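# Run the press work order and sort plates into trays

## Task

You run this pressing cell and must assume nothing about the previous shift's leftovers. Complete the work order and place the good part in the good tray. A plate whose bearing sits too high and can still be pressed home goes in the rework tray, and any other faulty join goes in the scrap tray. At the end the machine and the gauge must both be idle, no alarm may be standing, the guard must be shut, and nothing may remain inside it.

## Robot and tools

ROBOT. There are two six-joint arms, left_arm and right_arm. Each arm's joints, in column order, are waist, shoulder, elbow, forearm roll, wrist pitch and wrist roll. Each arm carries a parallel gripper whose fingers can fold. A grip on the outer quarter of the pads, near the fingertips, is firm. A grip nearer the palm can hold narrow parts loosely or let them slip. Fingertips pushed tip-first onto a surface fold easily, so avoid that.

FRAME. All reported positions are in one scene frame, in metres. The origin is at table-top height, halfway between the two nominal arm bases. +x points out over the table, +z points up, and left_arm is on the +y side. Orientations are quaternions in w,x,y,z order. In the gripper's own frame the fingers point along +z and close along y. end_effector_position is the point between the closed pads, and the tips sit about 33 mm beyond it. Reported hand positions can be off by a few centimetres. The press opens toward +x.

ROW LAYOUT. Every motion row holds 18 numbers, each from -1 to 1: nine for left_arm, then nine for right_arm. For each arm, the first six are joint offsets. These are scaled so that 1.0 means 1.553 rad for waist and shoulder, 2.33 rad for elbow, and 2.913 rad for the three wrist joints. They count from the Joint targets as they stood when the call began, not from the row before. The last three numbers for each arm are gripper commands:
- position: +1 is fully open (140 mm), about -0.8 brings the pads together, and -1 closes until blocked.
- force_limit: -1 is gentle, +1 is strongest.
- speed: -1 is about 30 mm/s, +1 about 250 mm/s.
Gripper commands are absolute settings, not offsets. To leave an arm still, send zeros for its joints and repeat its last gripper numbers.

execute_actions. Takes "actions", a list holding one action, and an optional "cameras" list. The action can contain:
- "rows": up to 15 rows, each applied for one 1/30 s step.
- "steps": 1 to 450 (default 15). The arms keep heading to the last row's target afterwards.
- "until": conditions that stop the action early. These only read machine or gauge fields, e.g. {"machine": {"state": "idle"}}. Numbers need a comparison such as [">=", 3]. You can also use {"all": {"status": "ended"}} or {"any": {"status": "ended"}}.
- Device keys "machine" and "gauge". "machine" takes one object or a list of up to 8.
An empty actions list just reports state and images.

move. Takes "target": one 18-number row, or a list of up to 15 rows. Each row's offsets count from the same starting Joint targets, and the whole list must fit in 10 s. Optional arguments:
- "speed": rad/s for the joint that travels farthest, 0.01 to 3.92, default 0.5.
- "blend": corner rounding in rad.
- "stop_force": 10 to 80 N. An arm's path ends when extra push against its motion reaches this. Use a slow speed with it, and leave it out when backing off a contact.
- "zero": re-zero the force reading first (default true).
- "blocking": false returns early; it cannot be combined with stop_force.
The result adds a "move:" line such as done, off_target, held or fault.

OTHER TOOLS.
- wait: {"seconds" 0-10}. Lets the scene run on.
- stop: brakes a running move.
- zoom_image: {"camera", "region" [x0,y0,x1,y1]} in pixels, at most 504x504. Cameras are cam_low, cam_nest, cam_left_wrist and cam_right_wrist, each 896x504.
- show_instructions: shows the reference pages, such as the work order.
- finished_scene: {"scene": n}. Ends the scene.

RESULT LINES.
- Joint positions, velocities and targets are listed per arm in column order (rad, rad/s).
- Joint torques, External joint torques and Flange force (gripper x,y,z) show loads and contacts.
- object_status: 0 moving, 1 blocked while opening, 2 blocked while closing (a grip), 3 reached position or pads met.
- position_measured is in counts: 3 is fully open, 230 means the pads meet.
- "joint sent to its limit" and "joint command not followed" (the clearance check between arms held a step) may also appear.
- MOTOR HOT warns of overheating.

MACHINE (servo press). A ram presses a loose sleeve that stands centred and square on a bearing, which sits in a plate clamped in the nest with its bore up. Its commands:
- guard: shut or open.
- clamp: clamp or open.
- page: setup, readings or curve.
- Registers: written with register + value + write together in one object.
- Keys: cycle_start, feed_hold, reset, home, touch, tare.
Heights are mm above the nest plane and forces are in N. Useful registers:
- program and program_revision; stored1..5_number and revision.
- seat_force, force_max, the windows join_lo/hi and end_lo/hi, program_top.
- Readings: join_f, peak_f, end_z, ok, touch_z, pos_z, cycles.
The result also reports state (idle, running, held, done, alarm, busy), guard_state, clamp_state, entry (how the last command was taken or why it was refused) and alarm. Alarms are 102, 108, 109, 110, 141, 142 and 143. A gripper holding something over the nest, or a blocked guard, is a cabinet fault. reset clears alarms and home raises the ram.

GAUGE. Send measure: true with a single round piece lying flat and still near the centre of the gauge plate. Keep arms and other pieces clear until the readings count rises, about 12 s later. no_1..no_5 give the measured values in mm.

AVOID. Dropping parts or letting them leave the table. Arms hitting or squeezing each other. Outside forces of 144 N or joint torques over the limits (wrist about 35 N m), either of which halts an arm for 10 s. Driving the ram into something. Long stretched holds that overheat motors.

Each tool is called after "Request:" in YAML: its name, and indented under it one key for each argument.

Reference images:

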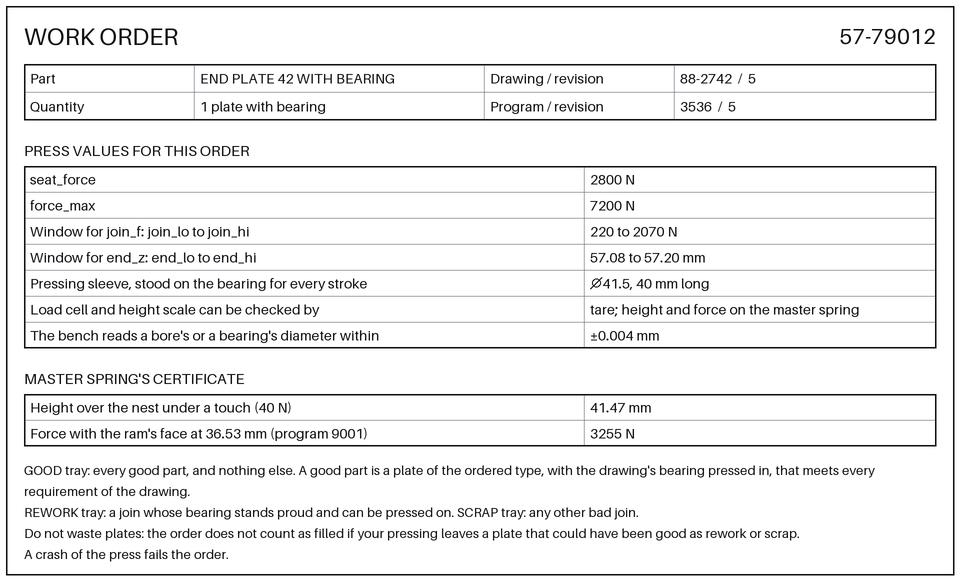

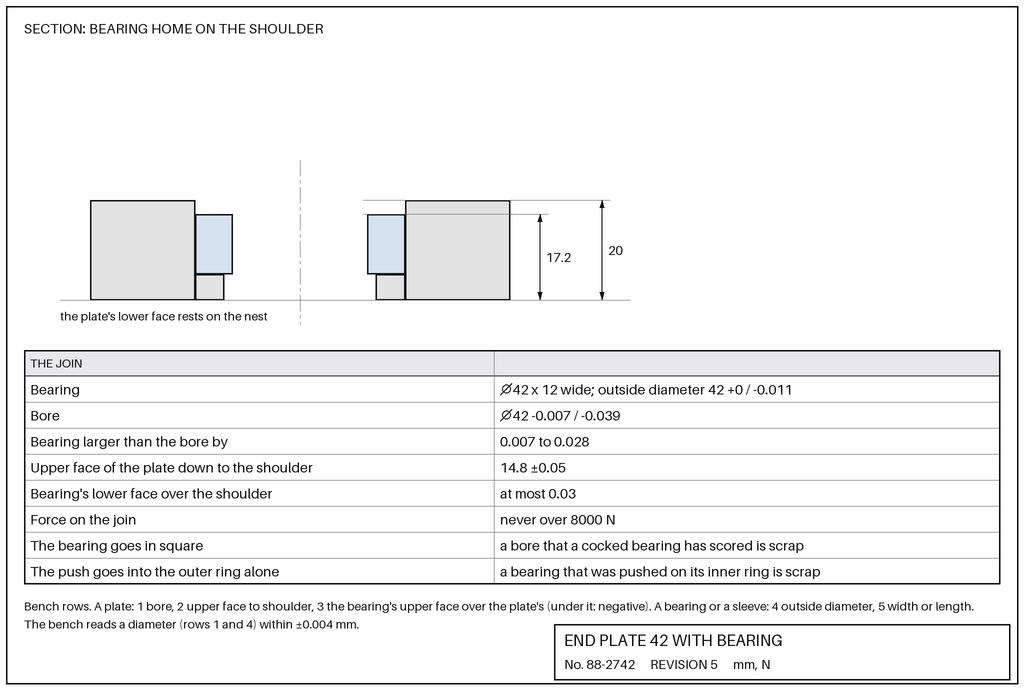

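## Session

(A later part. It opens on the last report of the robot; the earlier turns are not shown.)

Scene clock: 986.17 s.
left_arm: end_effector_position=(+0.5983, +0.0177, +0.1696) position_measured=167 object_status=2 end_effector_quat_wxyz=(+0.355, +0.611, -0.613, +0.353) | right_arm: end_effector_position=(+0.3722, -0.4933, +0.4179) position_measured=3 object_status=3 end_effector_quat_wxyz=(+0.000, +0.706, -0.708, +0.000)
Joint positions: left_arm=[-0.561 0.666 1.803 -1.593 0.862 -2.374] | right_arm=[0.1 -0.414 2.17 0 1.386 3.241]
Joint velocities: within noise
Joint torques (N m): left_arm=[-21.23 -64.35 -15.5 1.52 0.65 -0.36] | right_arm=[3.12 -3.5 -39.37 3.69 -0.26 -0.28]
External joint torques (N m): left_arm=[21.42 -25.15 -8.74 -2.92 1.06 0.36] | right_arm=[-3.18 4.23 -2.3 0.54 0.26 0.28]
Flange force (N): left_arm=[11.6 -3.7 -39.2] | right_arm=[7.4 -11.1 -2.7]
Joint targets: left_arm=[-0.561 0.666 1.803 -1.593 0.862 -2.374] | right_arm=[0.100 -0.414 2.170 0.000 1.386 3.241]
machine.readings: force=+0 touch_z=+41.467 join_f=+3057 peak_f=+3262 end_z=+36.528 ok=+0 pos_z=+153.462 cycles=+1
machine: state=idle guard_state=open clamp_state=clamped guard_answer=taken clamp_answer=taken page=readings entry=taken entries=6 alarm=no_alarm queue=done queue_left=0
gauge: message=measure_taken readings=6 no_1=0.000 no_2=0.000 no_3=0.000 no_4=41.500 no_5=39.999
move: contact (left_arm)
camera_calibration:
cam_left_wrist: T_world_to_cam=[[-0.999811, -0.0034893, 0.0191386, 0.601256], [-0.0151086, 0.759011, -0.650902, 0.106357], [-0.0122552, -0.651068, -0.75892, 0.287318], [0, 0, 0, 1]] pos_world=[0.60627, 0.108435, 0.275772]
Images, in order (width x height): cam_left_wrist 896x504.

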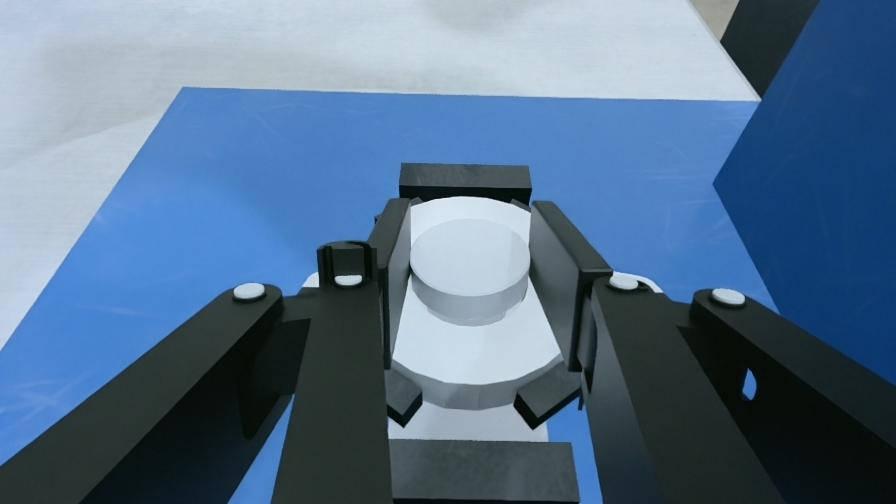

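Request:
move:
  target:
    - [0,-0.005,-0.0003,0.0025,0,-0.0038,-1,-1,-1,0,0,0,0,0,0,1,1,1]
    - [-0.004,-0.005,-0.0003,0.0025,0,-0.0038,-1,-1,-1,0,0,0,0,0,0,1,1,1]
  speed: 0.025
  cameras: []

Request:
move:
  target: [0,0.0075,0.0003,-0.0039,0,0.0055,-1,-1,-1,0,0,0,0,0,0,1,1,1]
  speed: 0.012
  stop_force: 20
  cameras: ["cam_left_wrist"]

Request:
zoom_image:
  camera: "cam_left_wrist"
  region: [400, 190, 540, 340]

Scene clock: 996.40 s.
left_arm: end_effector_position=(+0.5947, +0.0137, +0.1758) position_measured=167 object_status=2 end_effector_quat_wxyz=(+0.356, +0.609, -0.615, +0.352) | right_arm: end_effector_position=(+0.3722, -0.4933, +0.4179) position_measured=3 object_status=3 end_effector_quat_wxyz=(+0.000, +0.706, -0.708, +0.000)
Joint positions: left_arm=[-0.567 0.658 1.802 -1.586 0.862 -2.385] | right_arm=[0.1 -0.414 2.17 0 1.386 3.241]
Joint velocities: within noise
Joint torques (N m): left_arm=[-44.19 -67.87 3.18 7.91 13.07 -0.65] | right_arm=[3.59 -3.84 -39.32 3.74 -0.32 -0.35]
External joint torques (N m): left_arm=[44.32 -20.6 -27.64 -9.29 -11.4 0.65] | right_arm=[-3.63 4.61 -2.48 0.51 0.31 0.35]
Flange force (N): left_arm=[4.7 -45.5 -29.2] | right_arm=[8.5 -12.1 -3.0]
Joint targets: left_arm=[-0.567 0.659 1.802 -1.586 0.862 -2.385] | right_arm=[0.100 -0.414 2.170 0.000 1.386 3.241]
machine.readings: force=+0 touch_z=+41.467 join_f=+3057 peak_f=+3262 end_z=+36.528 ok=+0 pos_z=+153.462 cycles=+1
machine: state=idle guard_state=open clamp_state=clamped guard_answer=taken clamp_answer=taken page=readings entry=taken entries=6 alarm=no_alarm queue=done queue_left=0
gauge: message=measure_taken readings=6 no_1=0.000 no_2=0.000 no_3=0.000 no_4=41.500 no_5=39.999
move: done
No camera images: "cameras" was empty.

Scene clock: 998.00 s.
left_arm: end_effector_position=(+0.5946, +0.0134, +0.1691) position_measured=167 object_status=2 end_effector_quat_wxyz=(+0.357, +0.609, -0.615, +0.352) | right_arm: end_effector_position=(+0.3722, -0.4933, +0.4179) position_measured=3 object_status=3 end_effector_quat_wxyz=(+0.000, +0.706, -0.708, +0.000)
Joint positions: left_arm=[-0.567 0.667 1.803 -1.595 0.862 -2.373] | right_arm=[0.1 -0.414 2.17 0 1.386 3.241]
Joint velocities: within noise
Joint torques (N m): left_arm=[-71.59 -44.16 18.86 13.63 14.3 -0.45] | right_arm=[3.34 -3.21 -39.39 3.7 -0.31 -0.25]
External joint torques (N m): left_arm=[71.85 -45.26 -43.04 -15.03 -12.59 0.45] | right_arm=[-3.33 3.32 -2.36 0.54 0.32 0.25]
Flange force (N): left_arm=[16.0 -62.8 -64.8] | right_arm=[8.4 -9.4 -3.3]
Joint targets: left_arm=[-0.567 0.667 1.803 -1.595 0.862 -2.373] | right_arm=[0.100 -0.414 2.170 0.000 1.386 3.241]
machine.readings: force=+0 touch_z=+41.467 join_f=+3057 peak_f=+3262 end_z=+36.528 ok=+0 pos_z=+153.462 cycles=+1
machine: state=idle guard_state=open clamp_state=clamped guard_answer=taken clamp_answer=taken page=readings entry=taken entries=6 alarm=no_alarm queue=done queue_left=0
gauge: message=measure_taken readings=6 no_1=0.000 no_2=0.000 no_3=0.000 no_4=41.500 no_5=39.999
move: contact (left_arm)
camera_calibration:
cam_left_wrist: T_world_to_cam=[[-0.99981, 0.00239004, 0.0193678, 0.597483], [-0.0108045, 0.758681, -0.651373, 0.106735], [-0.0162508, -0.651458, -0.75851, 0.286507], [0, 0, 0, 1]] pos_world=[0.603178, 0.104242, 0.275271]
Images, in order (width x height): cam_left_wrist 896x504.

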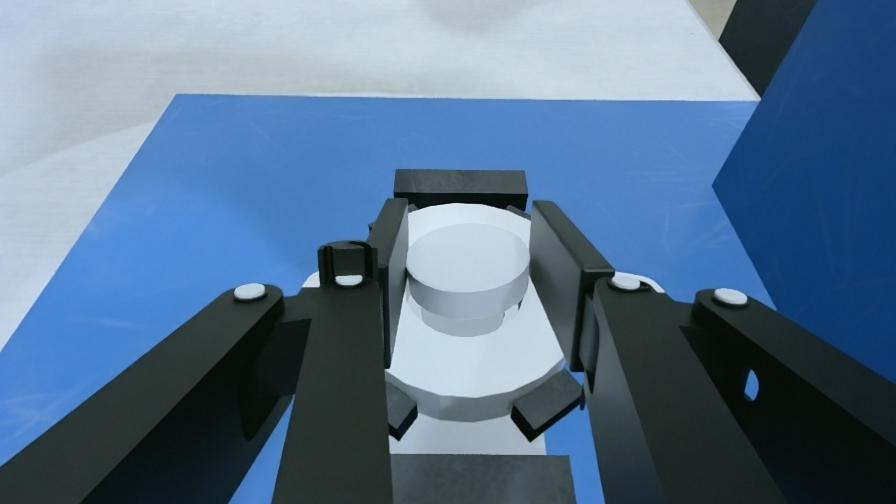

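Scaled by 3.360.

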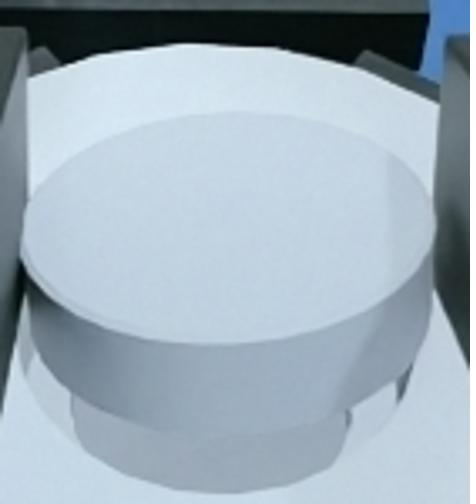

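Request:
move:
  target:
    - [0.003,-0.002,0,0.001,0,-0.0015,-1,-1,-1,0,0,0,0,0,0,1,1,1]
    - [0.003,-0.016,-0.0009,0.008,0,-0.012,-1,-1,-1,0,0,0,0,0,0,1,1,1]
  speed: 0.03
  cameras: ["cam_left_wrist","cam_nest"]

Request:
zoom_image:
  camera: "cam_left_wrist"
  region: [340, 190, 592, 440]

Scene clock: 1002.13 s.
left_arm: end_effector_position=(+0.5969, +0.0167, +0.1880) position_measured=167 object_status=2 end_effector_quat_wxyz=(+0.356, +0.610, -0.614, +0.353) | right_arm: end_effector_position=(+0.3722, -0.4933, +0.4179) position_measured=3 object_status=3 end_effector_quat_wxyz=(+0.000, +0.706, -0.708, +0.000)
Joint positions: left_arm=[-0.562 0.643 1.801 -1.572 0.862 -2.408] | right_arm=[0.1 -0.414 2.17 0 1.386 3.241]
Joint velocities: within noise
Joint torques (N m): left_arm=[-1.77 -87.52 -25.53 -1.69 1.8 -0.13] | right_arm=[3.66 -3.59 -39.17 3.7 -0.31 -0.26]
External joint torques (N m): left_arm=[1.76 -0.25 0.49 0.31 -0.16 0.13] | right_arm=[-3.55 3.73 -2.74 0.56 0.31 0.26]
Flange force (N): left_arm=[-1.1 -0.2 -2.6] | right_arm=[8.8 -10.7 -3.7]
Joint targets: left_arm=[-0.562 0.643 1.801 -1.572 0.862 -2.408] | right_arm=[0.100 -0.414 2.170 0.000 1.386 3.241]
machine.readings: force=+0 touch_z=+41.467 join_f=+3057 peak_f=+3262 end_z=+36.528 ok=+0 pos_z=+153.462 cycles=+1
machine: state=idle guard_state=open clamp_state=clamped guard_answer=taken clamp_answer=taken page=readings entry=taken entries=6 alarm=no_alarm queue=done queue_left=0
gauge: message=measure_taken readings=6 no_1=0.000 no_2=0.000 no_3=0.000 no_4=41.500 no_5=39.999
move: done
camera_calibration:
cam_left_wrist: T_world_to_cam=[[-0.999821, -0.00161243, 0.0188548, 0.599593], [-0.0135067, 0.758658, -0.65135, 0.118198], [-0.013254, -0.651488, -0.758544, 0.301219], [0, 0, 0, 1]] pos_world=[0.605074, 0.107535, 0.29417]
Images, in order (width x height): cam_nest 896x504, cam_left_wrist 896x504.

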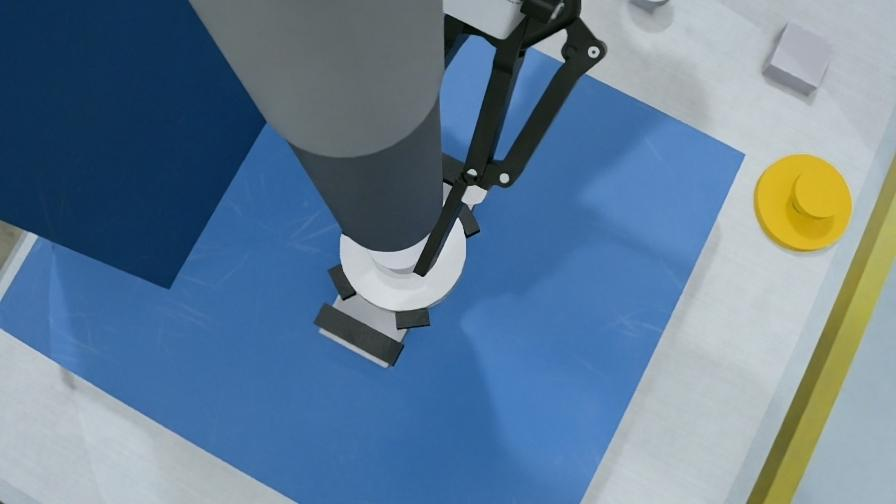

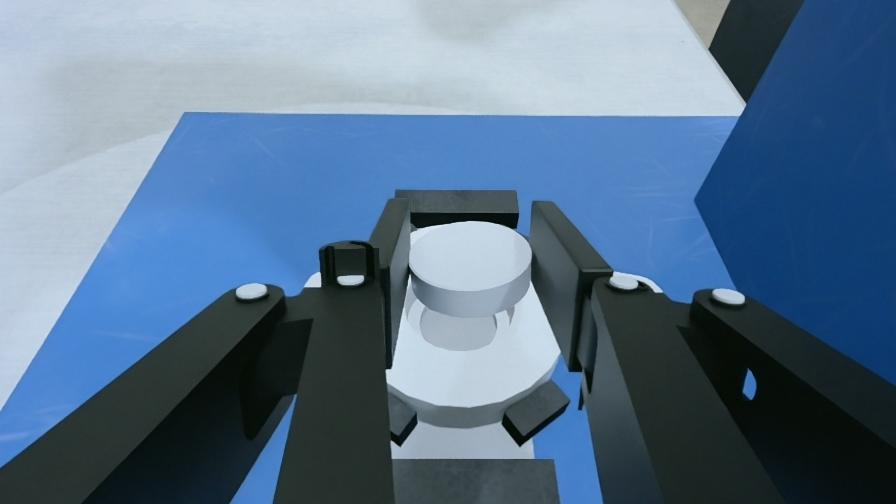

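Scaled by 2.000.

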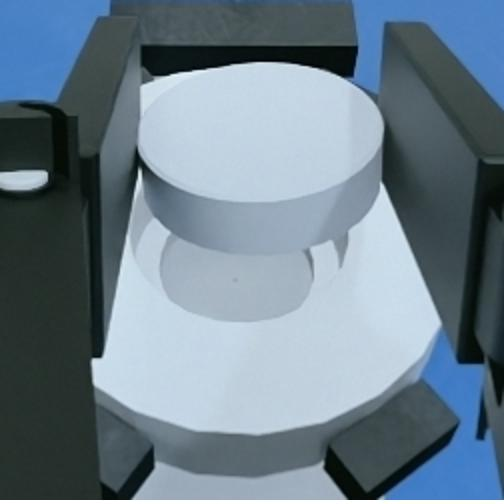

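Request:
move:
  target:
    - [-0.0013,-0.0187,-0.0026,0.0096,-0.0017,-0.0151,-1,-1,-1,0,0,0,0,0,0,1,1,1]
    - [0.1229,-0.0555,0.0454,0.0433,0.0398,0.0122,-1,-1,-1,0,0,0,0,0,0,1,1,1]
    - [0.1056,-0.3026,0.3622,-0.5388,-0.0477,0.2873,-1,-1,-1,0,0,0,0,0,0,1,1,1]
  speed: [0.2,0.2,0.6]
  cameras: ["cam_left_wrist","cam_low"]

Scene clock: 1012.10 s.
left_arm: end_effector_position=(+0.4950, +0.4701, +0.2002) position_measured=167 object_status=2 end_effector_quat_wxyz=(+0.087, +0.853, -0.150, +0.493) | right_arm: end_effector_position=(+0.3722, -0.4933, +0.4179) position_measured=3 object_status=3 end_effector_quat_wxyz=(+0.000, +0.706, -0.708, +0.000)
Joint positions: left_arm=[-0.398 0.172 2.645 -3.141 0.723 -1.571] | right_arm=[0.1 -0.414 2.17 0 1.386 3.241]
Joint velocities: within noise
Joint torques (N m): left_arm=[-2.44 -33.07 -15.62 -1.59 2.68 -0.16] | right_arm=[3.16 -3.44 -39.4 3.8 -0.3 -0.29]
External joint torques (N m): left_arm=[2.52 -1.06 -0.35 0.2 -0.22 0.16] | right_arm=[-3.2 3.92 -2.17 0.42 0.31 0.29]
Flange force (N): left_arm=[3.6 -9.5 -2.6] | right_arm=[7.6 -10.3 -2.7]
Joint targets: left_arm=[-0.398 0.172 2.645 -3.141 0.723 -1.571] | right_arm=[0.100 -0.414 2.170 0.000 1.386 3.241]
machine.readings: force=+0 touch_z=+41.467 join_f=+3057 peak_f=+3262 end_z=+36.528 ok=+0 pos_z=+153.462 cycles=+1
machine: state=idle guard_state=open clamp_state=clamped guard_answer=taken clamp_answer=taken page=readings entry=taken entries=6 alarm=no_alarm queue=done queue_left=0
gauge: message=measure_taken readings=6 no_1=0.000 no_2=0.000 no_3=0.000 no_4=41.500 no_5=39.999
move: done
camera_calibration:
cam_left_wrist: T_world_to_cam=[[-0.333303, -0.942662, 0.0172803, 0.610862], [-0.720116, 0.2427, -0.650022, 0.372846], [0.608557, -0.229098, -0.759719, 0.0984153], [0, 0, 0, 1]] pos_world=[0.412203, 0.507893, 0.306571]
Images, in order (width x height): cam_low 896x504, cam_left_wrist 896x504.

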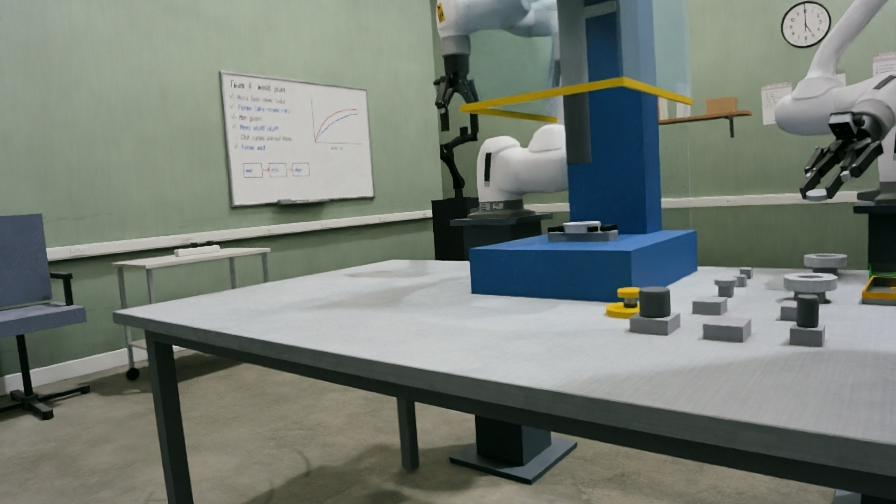

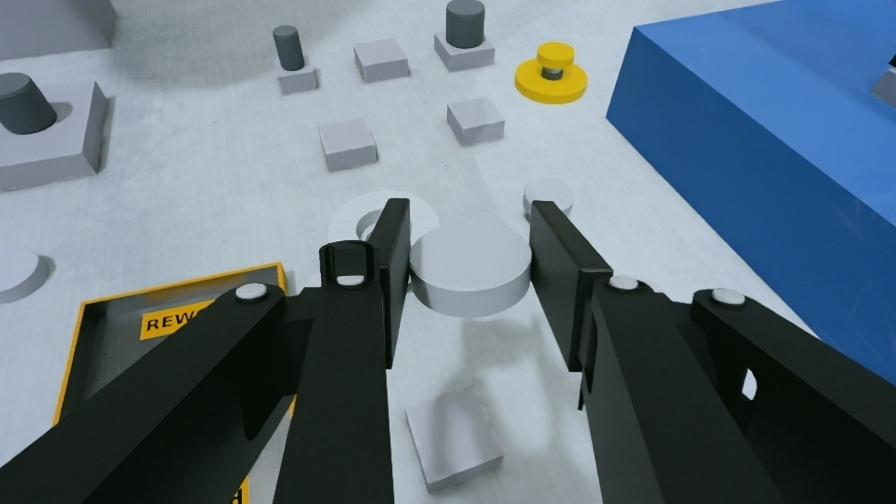

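Request:
move:
  target: [0,0.2920,0.0051,0,0.1599,0,-1,-1,-1,0,0,0,0,0,0,1,1,1]
  speed: 0.3
  cameras: ["cam_left_wrist"]

Request:
move:
  target: [0,0.0482,-0.0036,0,0.0225,0,-1,-1,-1,0,0,0,0,0,0,1,1,1]
  speed: 0.025
  stop_force: 22
  cameras: ["cam_left_wrist","cam_low"]

Request:
zoom_image:
  camera: "cam_left_wrist"
  region: [340, 170, 592, 420]

Scene clock: 1019.03 s.
left_arm: end_effector_position=(+0.4951, +0.4700, +0.0684) position_measured=167 object_status=2 end_effector_quat_wxyz=(+0.087, +0.853, -0.150, +0.493) | right_arm: end_effector_position=(+0.3722, -0.4933, +0.4179) position_measured=3 object_status=3 end_effector_quat_wxyz=(+0.000, +0.706, -0.708, +0.000)
Joint positions: left_arm=[-0.398 0.626 2.657 -3.141 1.189 -1.571] | right_arm=[0.1 -0.414 2.17 0 1.386 3.241]
Joint velocities: within noise
Joint torques (N m): left_arm=[-2.44 -56.17 3.54 0.51 2.66 -0.11] | right_arm=[3.35 -3.98 -39.32 3.76 -0.25 -0.31]
External joint torques (N m): left_arm=[2.56 -1.87 0.05 0.11 -0.21 0.11] | right_arm=[-3.44 4.68 -2.35 0.48 0.25 0.31]
Flange force (N): left_arm=[6.8 -9.5 -2.4] | right_arm=[8.0 -12.1 -2.6]
Joint targets: left_arm=[-0.398 0.626 2.657 -3.141 1.189 -1.571] | right_arm=[0.100 -0.414 2.170 0.000 1.386 3.241]
machine.readings: force=+0 touch_z=+41.467 join_f=+3057 peak_f=+3262 end_z=+36.528 ok=+0 pos_z=+153.462 cycles=+1
machine: state=idle guard_state=open clamp_state=clamped guard_answer=taken clamp_answer=taken page=readings entry=taken entries=6 alarm=no_alarm queue=done queue_left=0
gauge: message=measure_taken readings=6 no_1=0.000 no_2=0.000 no_3=0.000 no_4=41.500 no_5=39.999
move: done
camera_calibration:
cam_left_wrist: T_world_to_cam=[[-0.333349, -0.94264, 0.01757, 0.61313], [-0.719999, 0.242496, -0.650229, 0.287273], [0.608671, -0.229403, -0.759535, -0.00177696], [0, 0, 0, 1]] pos_world=[0.412304, 0.507891, 0.174671]
Images, in order (width x height): cam_left_wrist 896x504.

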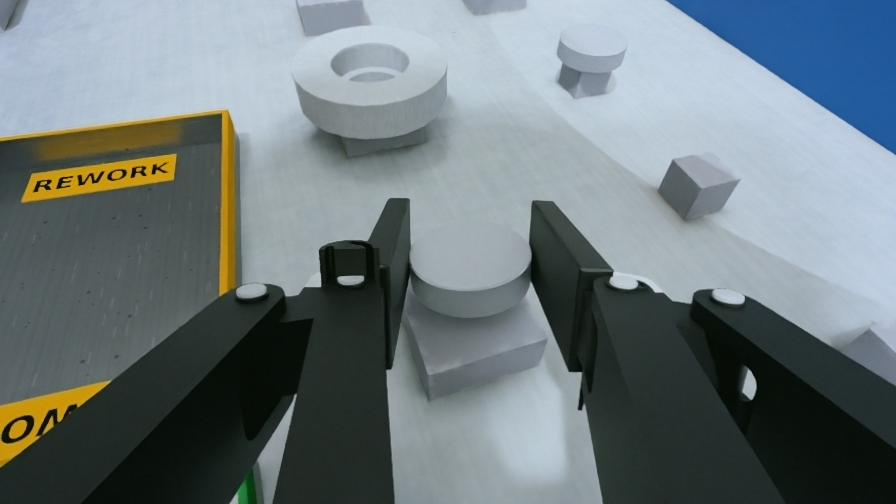

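Scene clock: 1022.27 s.
left_arm: end_effector_position=(+0.4951, +0.4700, +0.0487) position_measured=167 object_status=2 end_effector_quat_wxyz=(+0.087, +0.853, -0.150, +0.493) | right_arm: end_effector_position=(+0.3722, -0.4933, +0.4179) position_measured=3 object_status=3 end_effector_quat_wxyz=(+0.000, +0.706, -0.708, +0.000)
Joint positions: left_arm=[-0.398 0.692 2.649 -3.141 1.247 -1.571] | right_arm=[0.1 -0.414 2.17 0 1.386 3.241]
Joint velocities: within noise
Joint torques (N m): left_arm=[-2.36 -44.82 1.65 0.85 -4.89 -0.32] | right_arm=[2.95 -3.45 -39.28 3.71 -0.29 -0.29]
External joint torques (N m): left_arm=[2.6 -16.57 4.33 0.01 7.36 0.32] | right_arm=[-2.8 3.55 -2.57 0.56 0.29 0.29]
Flange force (N): left_arm=[24.0 -7.7 -30.1] | right_arm=[6.3 -9.9 -3.5]
Joint targets: left_arm=[-0.398 0.692 2.649 -3.141 1.247 -1.571] | right_arm=[0.100 -0.414 2.170 0.000 1.386 3.241]
machine.readings: force=+0 touch_z=+41.467 join_f=+3057 peak_f=+3262 end_z=+36.528 ok=+0 pos_z=+153.462 cycles=+1
machine: state=idle guard_state=open clamp_state=clamped guard_answer=taken clamp_answer=taken page=readings entry=taken entries=6 alarm=no_alarm queue=done queue_left=0
gauge: message=measure_taken readings=6 no_1=0.000 no_2=0.000 no_3=0.000 no_4=41.500 no_5=39.999
move: contact (left_arm)
camera_calibration:
cam_left_wrist: T_world_to_cam=[[-0.333278, -0.942664, 0.0175931, 0.613456], [-0.720205, 0.242497, -0.650001, 0.274512], [0.608466, -0.229302, -0.75973, -0.0166757], [0, 0, 0, 1]] pos_world=[0.412303, 0.507891, 0.154971]
Images, in order (width x height): cam_low 896x504, cam_left_wrist 896x504.

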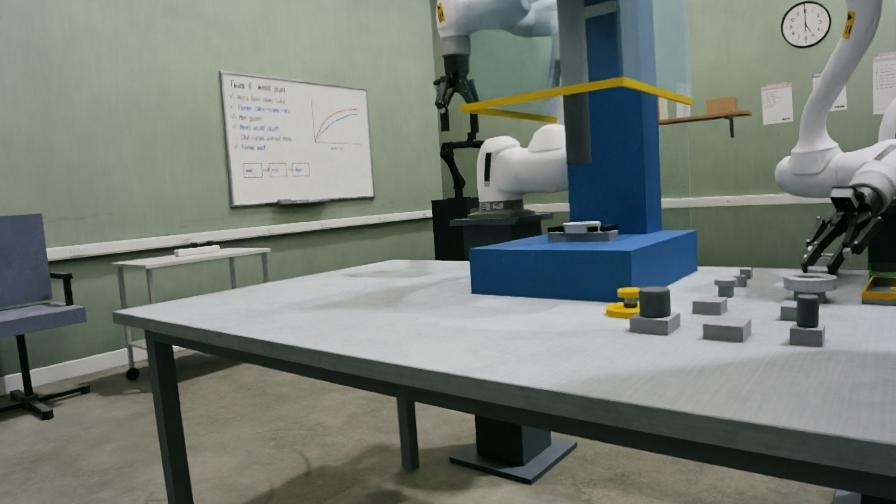

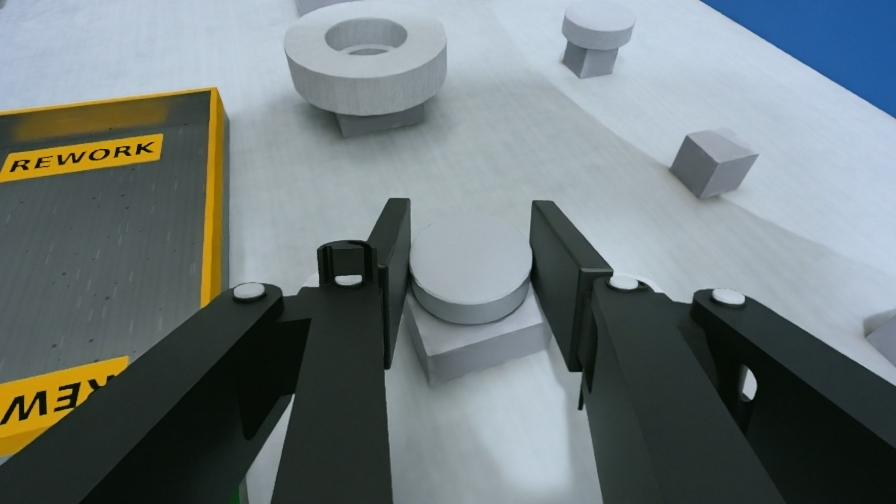

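Scaled by 2.000.

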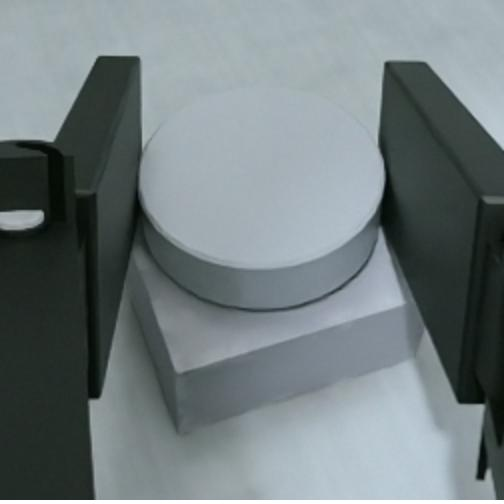

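Request:
execute_actions:
  actions:
    - {"rows":[[0,-0.0014,0.0001,0,-0.0006,0,-1,-1,-1,0,0,0,0,0,0,1,1,1]],"steps":15}
  cameras: []

Request:
execute_actions:
  actions:
    - {"rows":[[0,0,0,0,0,0,-0.15,-1,-1,0,0,0,0,0,0,1,1,1]],"steps":30}
  cameras: ["cam_left_wrist"]

Request:
zoom_image:
  camera: "cam_left_wrist"
  region: [340, 170, 592, 420]

Scene clock: 1025.23 s.
left_arm: end_effector_position=(+0.4951, +0.4700, +0.0493) position_measured=167 object_status=2 end_effector_quat_wxyz=(+0.087, +0.853, -0.150, +0.492) | right_arm: end_effector_position=(+0.3722, -0.4933, +0.4179) position_measured=3 object_status=3 end_effector_quat_wxyz=(+0.000, +0.706, -0.708, +0.000)
Joint positions: left_arm=[-0.398 0.69 2.649 -3.141 1.245 -1.571] | right_arm=[0.1 -0.414 2.17 0 1.386 3.241]
Joint velocities: within noise
Joint torques (N m): left_arm=[-1.14 -53.33 5.67 0.14 -0.69 -0.2] | right_arm=[3.15 -3.55 -39.38 3.75 -0.3 -0.29]
External joint torques (N m): left_arm=[1.25 -7.5 0.32 0.72 3.14 0.2] | right_arm=[-3.32 4.07 -2.53 0.5 0.29 0.29]
Flange force (N): left_arm=[12.4 -6.5 -10.7] | right_arm=[7.9 -11.0 -3.2]
Joint targets: left_arm=[-0.398 0.690 2.649 -3.141 1.245 -1.571] | right_arm=[0.100 -0.414 2.170 0.000 1.386 3.241]
machine.readings: force=+0 touch_z=+41.467 join_f=+3057 peak_f=+3262 end_z=+36.528 ok=+0 pos_z=+153.462 cycles=+1
machine: state=idle guard_state=open clamp_state=clamped guard_answer=taken clamp_answer=taken page=readings entry=taken entries=6 alarm=no_alarm queue=done queue_left=0
gauge: message=measure_taken readings=6 no_1=0.000 no_2=0.000 no_3=0.000 no_4=41.500 no_5=39.999
No camera images: "cameras" was empty.

Scene clock: 1026.43 s.
left_arm: end_effector_position=(+0.4951, +0.4700, +0.0493) position_measured=148 object_status=3 end_effector_quat_wxyz=(+0.087, +0.853, -0.150, +0.492) | right_arm: end_effector_position=(+0.3722, -0.4933, +0.4179) position_measured=3 object_status=3 end_effector_quat_wxyz=(+0.000, +0.706, -0.708, +0.000)
Joint positions: left_arm=[-0.398 0.69 2.65 -3.141 1.245 -1.571] | right_arm=[0.1 -0.414 2.17 0 1.386 3.241]
Joint velocities: within noise
Joint torques (N m): left_arm=[-1.94 -59.58 5.46 0.71 2.42 -0.1] | right_arm=[3.05 -3.4 -39.42 3.73 -0.28 -0.27]
External joint torques (N m): left_arm=[2.07 -1.61 0.47 0.16 0.04 0.1] | right_arm=[-3.14 3.87 -2.56 0.54 0.27 0.27]
Flange force (N): left_arm=[4.8 -7.9 -2.6] | right_arm=[7.4 -10.7 -3.3]
Joint targets: left_arm=[-0.398 0.690 2.649 -3.141 1.245 -1.571] | right_arm=[0.100 -0.414 2.170 0.000 1.386 3.241]
machine.readings: force=+0 touch_z=+41.467 join_f=+3057 peak_f=+3262 end_z=+36.528 ok=+0 pos_z=+153.462 cycles=+1
machine: state=idle guard_state=open clamp_state=clamped guard_answer=taken clamp_answer=taken page=readings entry=taken entries=6 alarm=no_alarm queue=done queue_left=0
gauge: message=measure_taken readings=6 no_1=0.000 no_2=0.000 no_3=0.000 no_4=41.500 no_5=39.999
camera_calibration:
cam_left_wrist: T_world_to_cam=[[-0.333297, -0.942657, 0.0176171, 0.613444], [-0.720288, 0.242528, -0.649897, 0.274969], [0.608357, -0.229298, -0.759818, -0.0160862], [0, 0, 0, 1]] pos_world=[0.412302, 0.507891, 0.155671]
Images, in order (width x height): cam_left_wrist 896x504.

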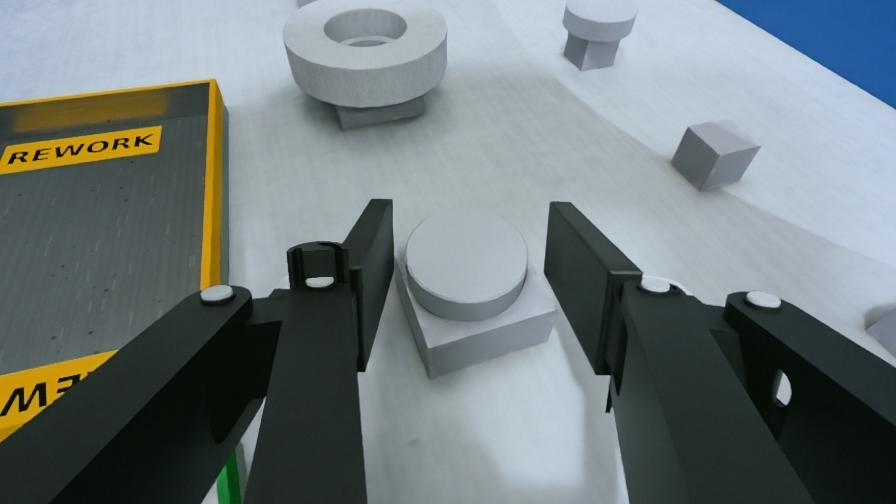

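Scaled by 2.000.

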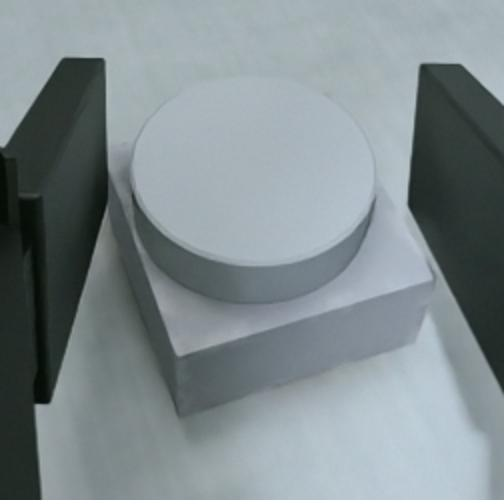

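Request:
execute_actions:
  actions:
    - {"rows":[[0,0,0,0,0,0,-1,-1,-1,0,0,0,0,0,0,1,1,1]],"steps":60}
  cameras: []

Request:
move:
  target: [0,-0.0481,0.0033,0,-0.0225,0,-1,-1,-1,0,0,0,0,0,0,1,1,1]
  speed: 0.1
  cameras: ["cam_left_wrist"]

Request:
zoom_image:
  camera: "cam_left_wrist"
  region: [400, 190, 540, 340]

Scene clock: 1030.57 s.
left_arm: end_effector_position=(+0.4951, +0.4700, +0.0493) position_measured=156 object_status=2 end_effector_quat_wxyz=(+0.087, +0.853, -0.150, +0.493) | right_arm: end_effector_position=(+0.3722, -0.4933, +0.4179) position_measured=3 object_status=3 end_effector_quat_wxyz=(+0.000, +0.706, -0.708, +0.000)
Joint positions: left_arm=[-0.398 0.69 2.649 -3.141 1.245 -1.571] | right_arm=[0.1 -0.414 2.17 0 1.386 3.241]
Joint velocities: within noise
Joint torques (N m): left_arm=[-9.27 -57.36 3.83 4.6 1.77 -0.17] | right_arm=[3.13 -3.55 -39.33 3.76 -0.32 -0.32]
External joint torques (N m): left_arm=[9.48 -3.77 2.1 -3.75 0.68 0.17] | right_arm=[-3.18 3.75 -2.66 0.51 0.31 0.32]
Flange force (N): left_arm=[8.6 -21.1 -8.2] | right_arm=[7.4 -10.5 -3.6]
Joint targets: left_arm=[-0.398 0.690 2.649 -3.141 1.245 -1.571] | right_arm=[0.100 -0.414 2.170 0.000 1.386 3.241]
machine.readings: force=+0 touch_z=+41.467 join_f=+3057 peak_f=+3262 end_z=+36.528 ok=+0 pos_z=+153.462 cycles=+1
machine: state=idle guard_state=open clamp_state=clamped guard_answer=taken clamp_answer=taken page=readings entry=taken entries=6 alarm=no_alarm queue=done queue_left=0
gauge: message=measure_taken readings=6 no_1=0.000 no_2=0.000 no_3=0.000 no_4=41.500 no_5=39.999
No camera images: "cameras" was empty.

Scene clock: 1031.60 s.
left_arm: end_effector_position=(+0.4955, +0.4698, +0.0717) position_measured=168 object_status=2 end_effector_quat_wxyz=(+0.087, +0.853, -0.150, +0.493) | right_arm: end_effector_position=(+0.3722, -0.4933, +0.4179) position_measured=3 object_status=3 end_effector_quat_wxyz=(+0.000, +0.706, -0.708, +0.000)
Joint positions: left_arm=[-0.398 0.615 2.657 -3.141 1.18 -1.571] | right_arm=[0.1 -0.414 2.17 0 1.386 3.241]
Joint velocities: within noise
Joint torques (N m): left_arm=[-1.65 -56.53 2.61 0.4 2.73 -0.13] | right_arm=[3.25 -3.54 -39.26 3.76 -0.29 -0.34]
External joint torques (N m): left_arm=[1.77 -0.91 0.55 0.17 -0.28 0.13] | right_arm=[-3.26 4.22 -2.48 0.49 0.29 0.34]
Flange force (N): left_arm=[3.7 -6.8 -2.0] | right_arm=[7.4 -11.3 -3.1]
Joint targets: left_arm=[-0.398 0.615 2.657 -3.141 1.180 -1.571] | right_arm=[0.100 -0.414 2.170 0.000 1.386 3.241]
machine.readings: force=+0 touch_z=+41.467 join_f=+3057 peak_f=+3262 end_z=+36.528 ok=+0 pos_z=+153.462 cycles=+1
machine: state=idle guard_state=open clamp_state=clamped guard_answer=taken clamp_answer=taken page=readings entry=taken entries=6 alarm=no_alarm queue=done queue_left=0
gauge: message=measure_taken readings=6 no_1=0.000 no_2=0.000 no_3=0.000 no_4=41.500 no_5=39.999
move: done
camera_calibration:
cam_left_wrist: T_world_to_cam=[[-0.333341, -0.942642, 0.0176145, 0.613069], [-0.719338, 0.242209, -0.651066, 0.289619], [0.609456, -0.229698, -0.758817, 0.000141041], [0, 0, 0, 1]] pos_world=[0.412609, 0.507789, 0.177869]
Images, in order (width x height): cam_left_wrist 896x504.

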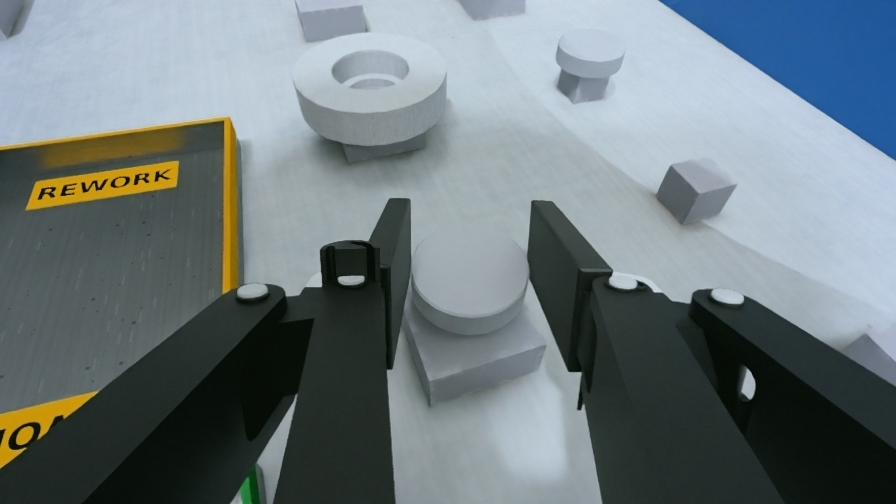

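Scaled by 3.360.

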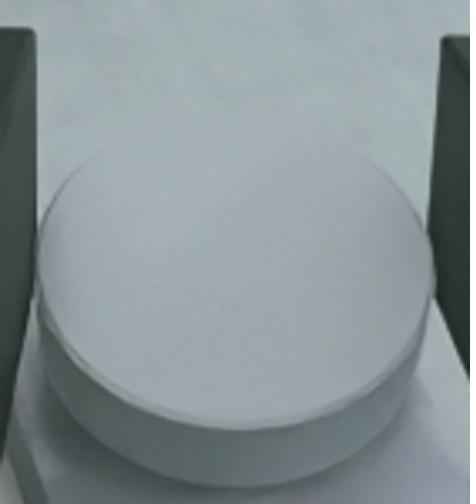

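Request:
move:
  target:
    - [0,-0.2846,-0.0052,0,-0.1569,0,-1,-1,-1,0,0,0,0,0,0,1,1,1]
    - [0.0173,-0.0375,-0.3220,0.5821,-0.0694,-0.2752,-1,-1,-1,0,0,0,0,0,0,1,1,1]
    - [-0.1039,0.0169,-0.3672,0.5399,-0.1096,-0.2875,-1,-1,-1,0,0,0,0,0,0,1,1,1]
  speed: [0.3,0.6,0.15]
  cameras: ["cam_left_wrist"]

Request:
zoom_image:
  camera: "cam_left_wrist"
  region: [340, 180, 592, 430]

Scene clock: 1042.83 s.
left_arm: end_effector_position=(+0.5980, +0.0190, +0.1876) position_measured=168 object_status=2 end_effector_quat_wxyz=(+0.354, +0.611, -0.614, +0.352) | right_arm: end_effector_position=(+0.3722, -0.4933, +0.4179) position_measured=3 object_status=3 end_effector_quat_wxyz=(+0.000, +0.706, -0.708, +0.000)
Joint positions: left_arm=[-0.56 0.642 1.801 -1.568 0.861 -2.409] | right_arm=[0.1 -0.414 2.17 0 1.386 3.241]
Joint velocities: within noise
Joint torques (N m): left_arm=[-2.64 -86.83 -25.43 -1.67 1.81 -0.19] | right_arm=[3.16 -3.45 -39.34 3.77 -0.28 -0.29]
External joint torques (N m): left_arm=[2.98 -1.56 0.24 0.31 -0.17 0.18] | right_arm=[-3.25 4.07 -2.33 0.47 0.28 0.29]
Flange force (N): left_arm=[-0.6 -0.1 -5.0] | right_arm=[7.7 -10.8 -2.9]
Joint targets: left_arm=[-0.560 0.642 1.801 -1.568 0.861 -2.409] | right_arm=[0.100 -0.414 2.170 0.000 1.386 3.241]
machine.readings: force=+0 touch_z=+41.467 join_f=+3057 peak_f=+3262 end_z=+36.528 ok=+0 pos_z=+153.462 cycles=+1
machine: state=idle guard_state=open clamp_state=clamped guard_answer=taken clamp_answer=taken page=readings entry=taken entries=6 alarm=no_alarm queue=done queue_left=0
gauge: message=measure_taken readings=6 no_1=0.000 no_2=0.000 no_3=0.000 no_4=41.500 no_5=39.999
move: done
camera_calibration:
cam_left_wrist: T_world_to_cam=[[-0.999839, -0.00306125, 0.0176772, 0.600918], [-0.0138081, 0.76039, -0.649319, 0.115939], [-0.0114538, -0.649459, -0.76031, 0.301737], [0, 0, 0, 1]] pos_world=[0.605878, 0.109646, 0.294073]
Images, in order (width x height): cam_left_wrist 896x504.

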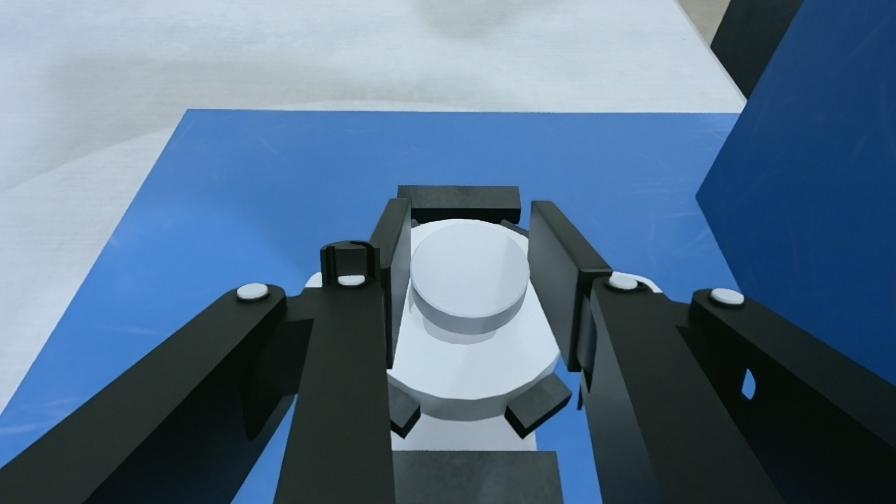

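Scaled by 2.000.

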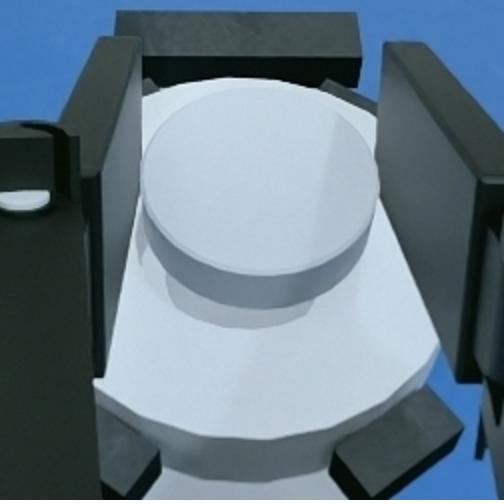

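Request:
move:
  target: [0,0.0084,0.0004,-0.0043,0,0.0065,-1,-1,-1,0,0,0,0,0,0,1,1,1]
  speed: 0.015
  stop_force: 10
  cameras: ["cam_left_wrist"]

Request:
zoom_image:
  camera: "cam_left_wrist"
  region: [340, 180, 592, 430]

Request:
zoom_image:
  camera: "cam_left_wrist"
  region: [400, 190, 540, 340]

Scene clock: 1050.30 s.
left_arm: end_effector_position=(+0.5985, +0.0188, +0.1778) position_measured=168 object_status=2 end_effector_quat_wxyz=(+0.354, +0.611, -0.614, +0.352) | right_arm: end_effector_position=(+0.3722, -0.4933, +0.4179) position_measured=3 object_status=3 end_effector_quat_wxyz=(+0.000, +0.706, -0.708, +0.000)
Joint positions: left_arm=[-0.56 0.655 1.802 -1.581 0.861 -2.39] | right_arm=[0.1 -0.414 2.17 0 1.386 3.241]
Joint velocities: within noise
Joint torques (N m): left_arm=[-2.39 -87.2 -25.04 -1.66 1.85 -0.06] | right_arm=[3.18 -3.56 -39.43 3.76 -0.24 -0.3]
External joint torques (N m): left_arm=[2.44 -1.28 0.43 0.28 -0.18 0.06] | right_arm=[-3.33 4.13 -2.6 0.51 0.22 0.3]
Flange force (N): left_arm=[-0.4 0.2 -4.3] | right_arm=[7.8 -11.3 -3.2]
Joint targets: left_arm=[-0.560 0.655 1.802 -1.581 0.861 -2.390] | right_arm=[0.100 -0.414 2.170 0.000 1.386 3.241]
machine.readings: force=+0 touch_z=+41.467 join_f=+3057 peak_f=+3262 end_z=+36.528 ok=+0 pos_z=+153.462 cycles=+1
machine: state=idle guard_state=open clamp_state=clamped guard_answer=taken clamp_answer=taken page=readings entry=taken entries=6 alarm=no_alarm queue=done queue_left=0
gauge: message=measure_taken readings=6 no_1=0.000 no_2=0.000 no_3=0.000 no_4=41.500 no_5=39.999
move: done
camera_calibration:
cam_left_wrist: T_world_to_cam=[[-0.999842, -0.00325127, 0.0174505, 0.60168], [-0.0138085, 0.760205, -0.649537, 0.109753], [-0.0111541, -0.649676, -0.76013, 0.293875], [0, 0, 0, 1]] pos_world=[0.606379, 0.109445, 0.284172]
Images, in order (width x height): cam_left_wrist 896x504.

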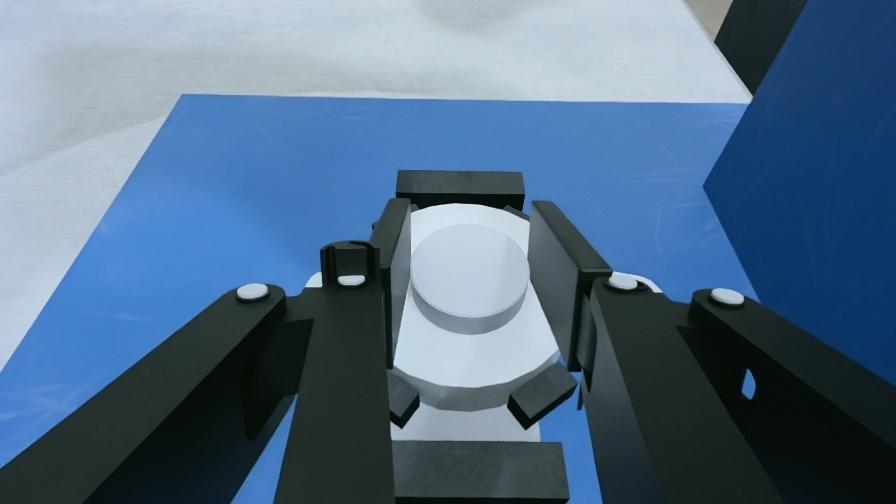

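Scaled by 2.000.

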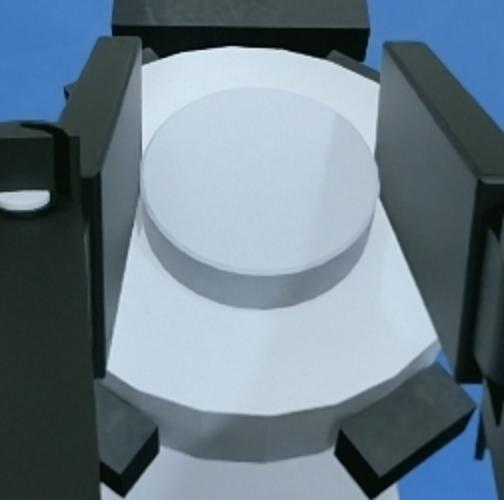

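Scaled by 3.360.

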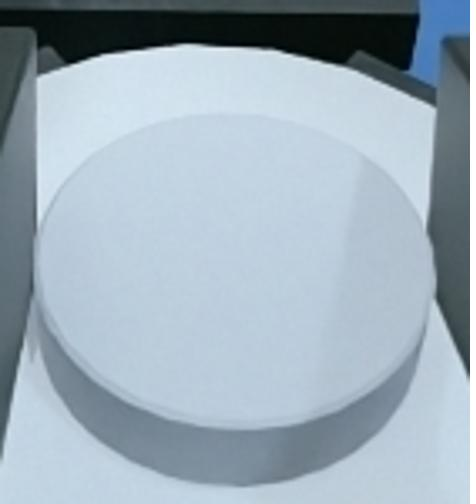

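Request:
move:
  target: [0,0.006,0.0003,-0.0031,0,0.0046,-1,-1,-1,0,0,0,0,0,0,1,1,1]
  speed: 0.01
  stop_force: 10
  cameras: ["cam_left_wrist"]

Request:
zoom_image:
  camera: "cam_left_wrist"
  region: [340, 180, 592, 430]

Request:
zoom_image:
  camera: "cam_left_wrist"
  region: [400, 190, 540, 340]

Scene clock: 1053.33 s.
left_arm: end_effector_position=(+0.5987, +0.0187, +0.1759) position_measured=168 object_status=2 end_effector_quat_wxyz=(+0.354, +0.611, -0.614, +0.353) | right_arm: end_effector_position=(+0.3722, -0.4933, +0.4179) position_measured=3 object_status=3 end_effector_quat_wxyz=(+0.000, +0.706, -0.708, +0.000)
Joint positions: left_arm=[-0.56 0.657 1.803 -1.584 0.861 -2.386] | right_arm=[0.1 -0.414 2.17 0 1.386 3.241]
Joint velocities: within noise
Joint torques (N m): left_arm=[-0.76 -80.45 -20.68 -0.23 -0.39 0.03] | right_arm=[3.34 -3.52 -39.51 3.75 -0.32 -0.31]
External joint torques (N m): left_arm=[0.78 -8.24 -3.89 -1.16 2.08 -0.03] | right_arm=[-3.25 4.12 -2.22 0.5 0.31 0.31]
Flange force (N): left_arm=[7.5 0.4 -6.6] | right_arm=[7.6 -10.8 -2.7]
Joint targets: left_arm=[-0.560 0.657 1.803 -1.584 0.861 -2.386] | right_arm=[0.100 -0.414 2.170 0.000 1.386 3.241]
machine.readings: force=+0 touch_z=+41.467 join_f=+3057 peak_f=+3262 end_z=+36.528 ok=+0 pos_z=+153.462 cycles=+1
machine: state=idle guard_state=open clamp_state=clamped guard_answer=taken clamp_answer=taken page=readings entry=taken entries=6 alarm=no_alarm queue=done queue_left=0
gauge: message=measure_taken readings=6 no_1=0.000 no_2=0.000 no_3=0.000 no_4=41.500 no_5=39.999
move: contact (left_arm)
camera_calibration:
cam_left_wrist: T_world_to_cam=[[-0.999844, -0.00351748, 0.017289, 0.601891], [-0.0139091, 0.760018, -0.649753, 0.108675], [-0.0108545, -0.649892, -0.759949, 0.29208], [0, 0, 0, 1]] pos_world=[0.606479, 0.109343, 0.282171]
Images, in order (width x height): cam_left_wrist 896x504.

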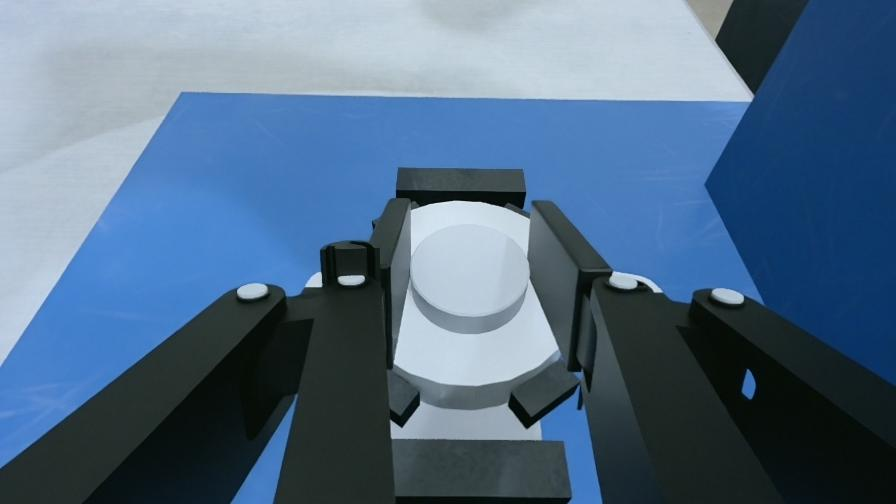

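Scaled by 2.000.

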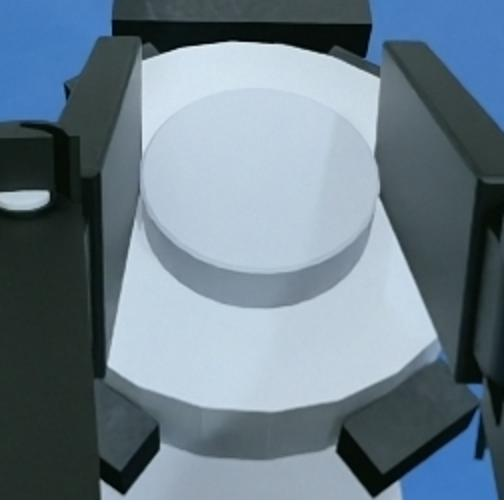

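Scaled by 3.360.

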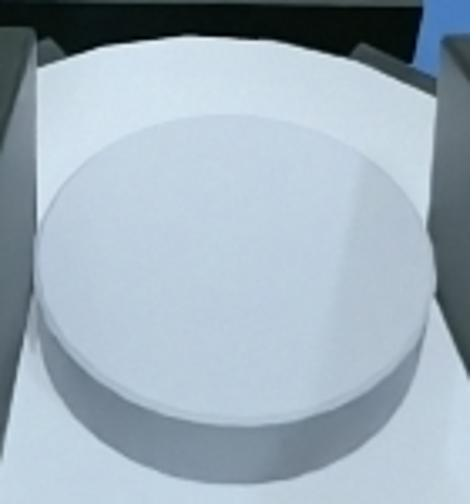

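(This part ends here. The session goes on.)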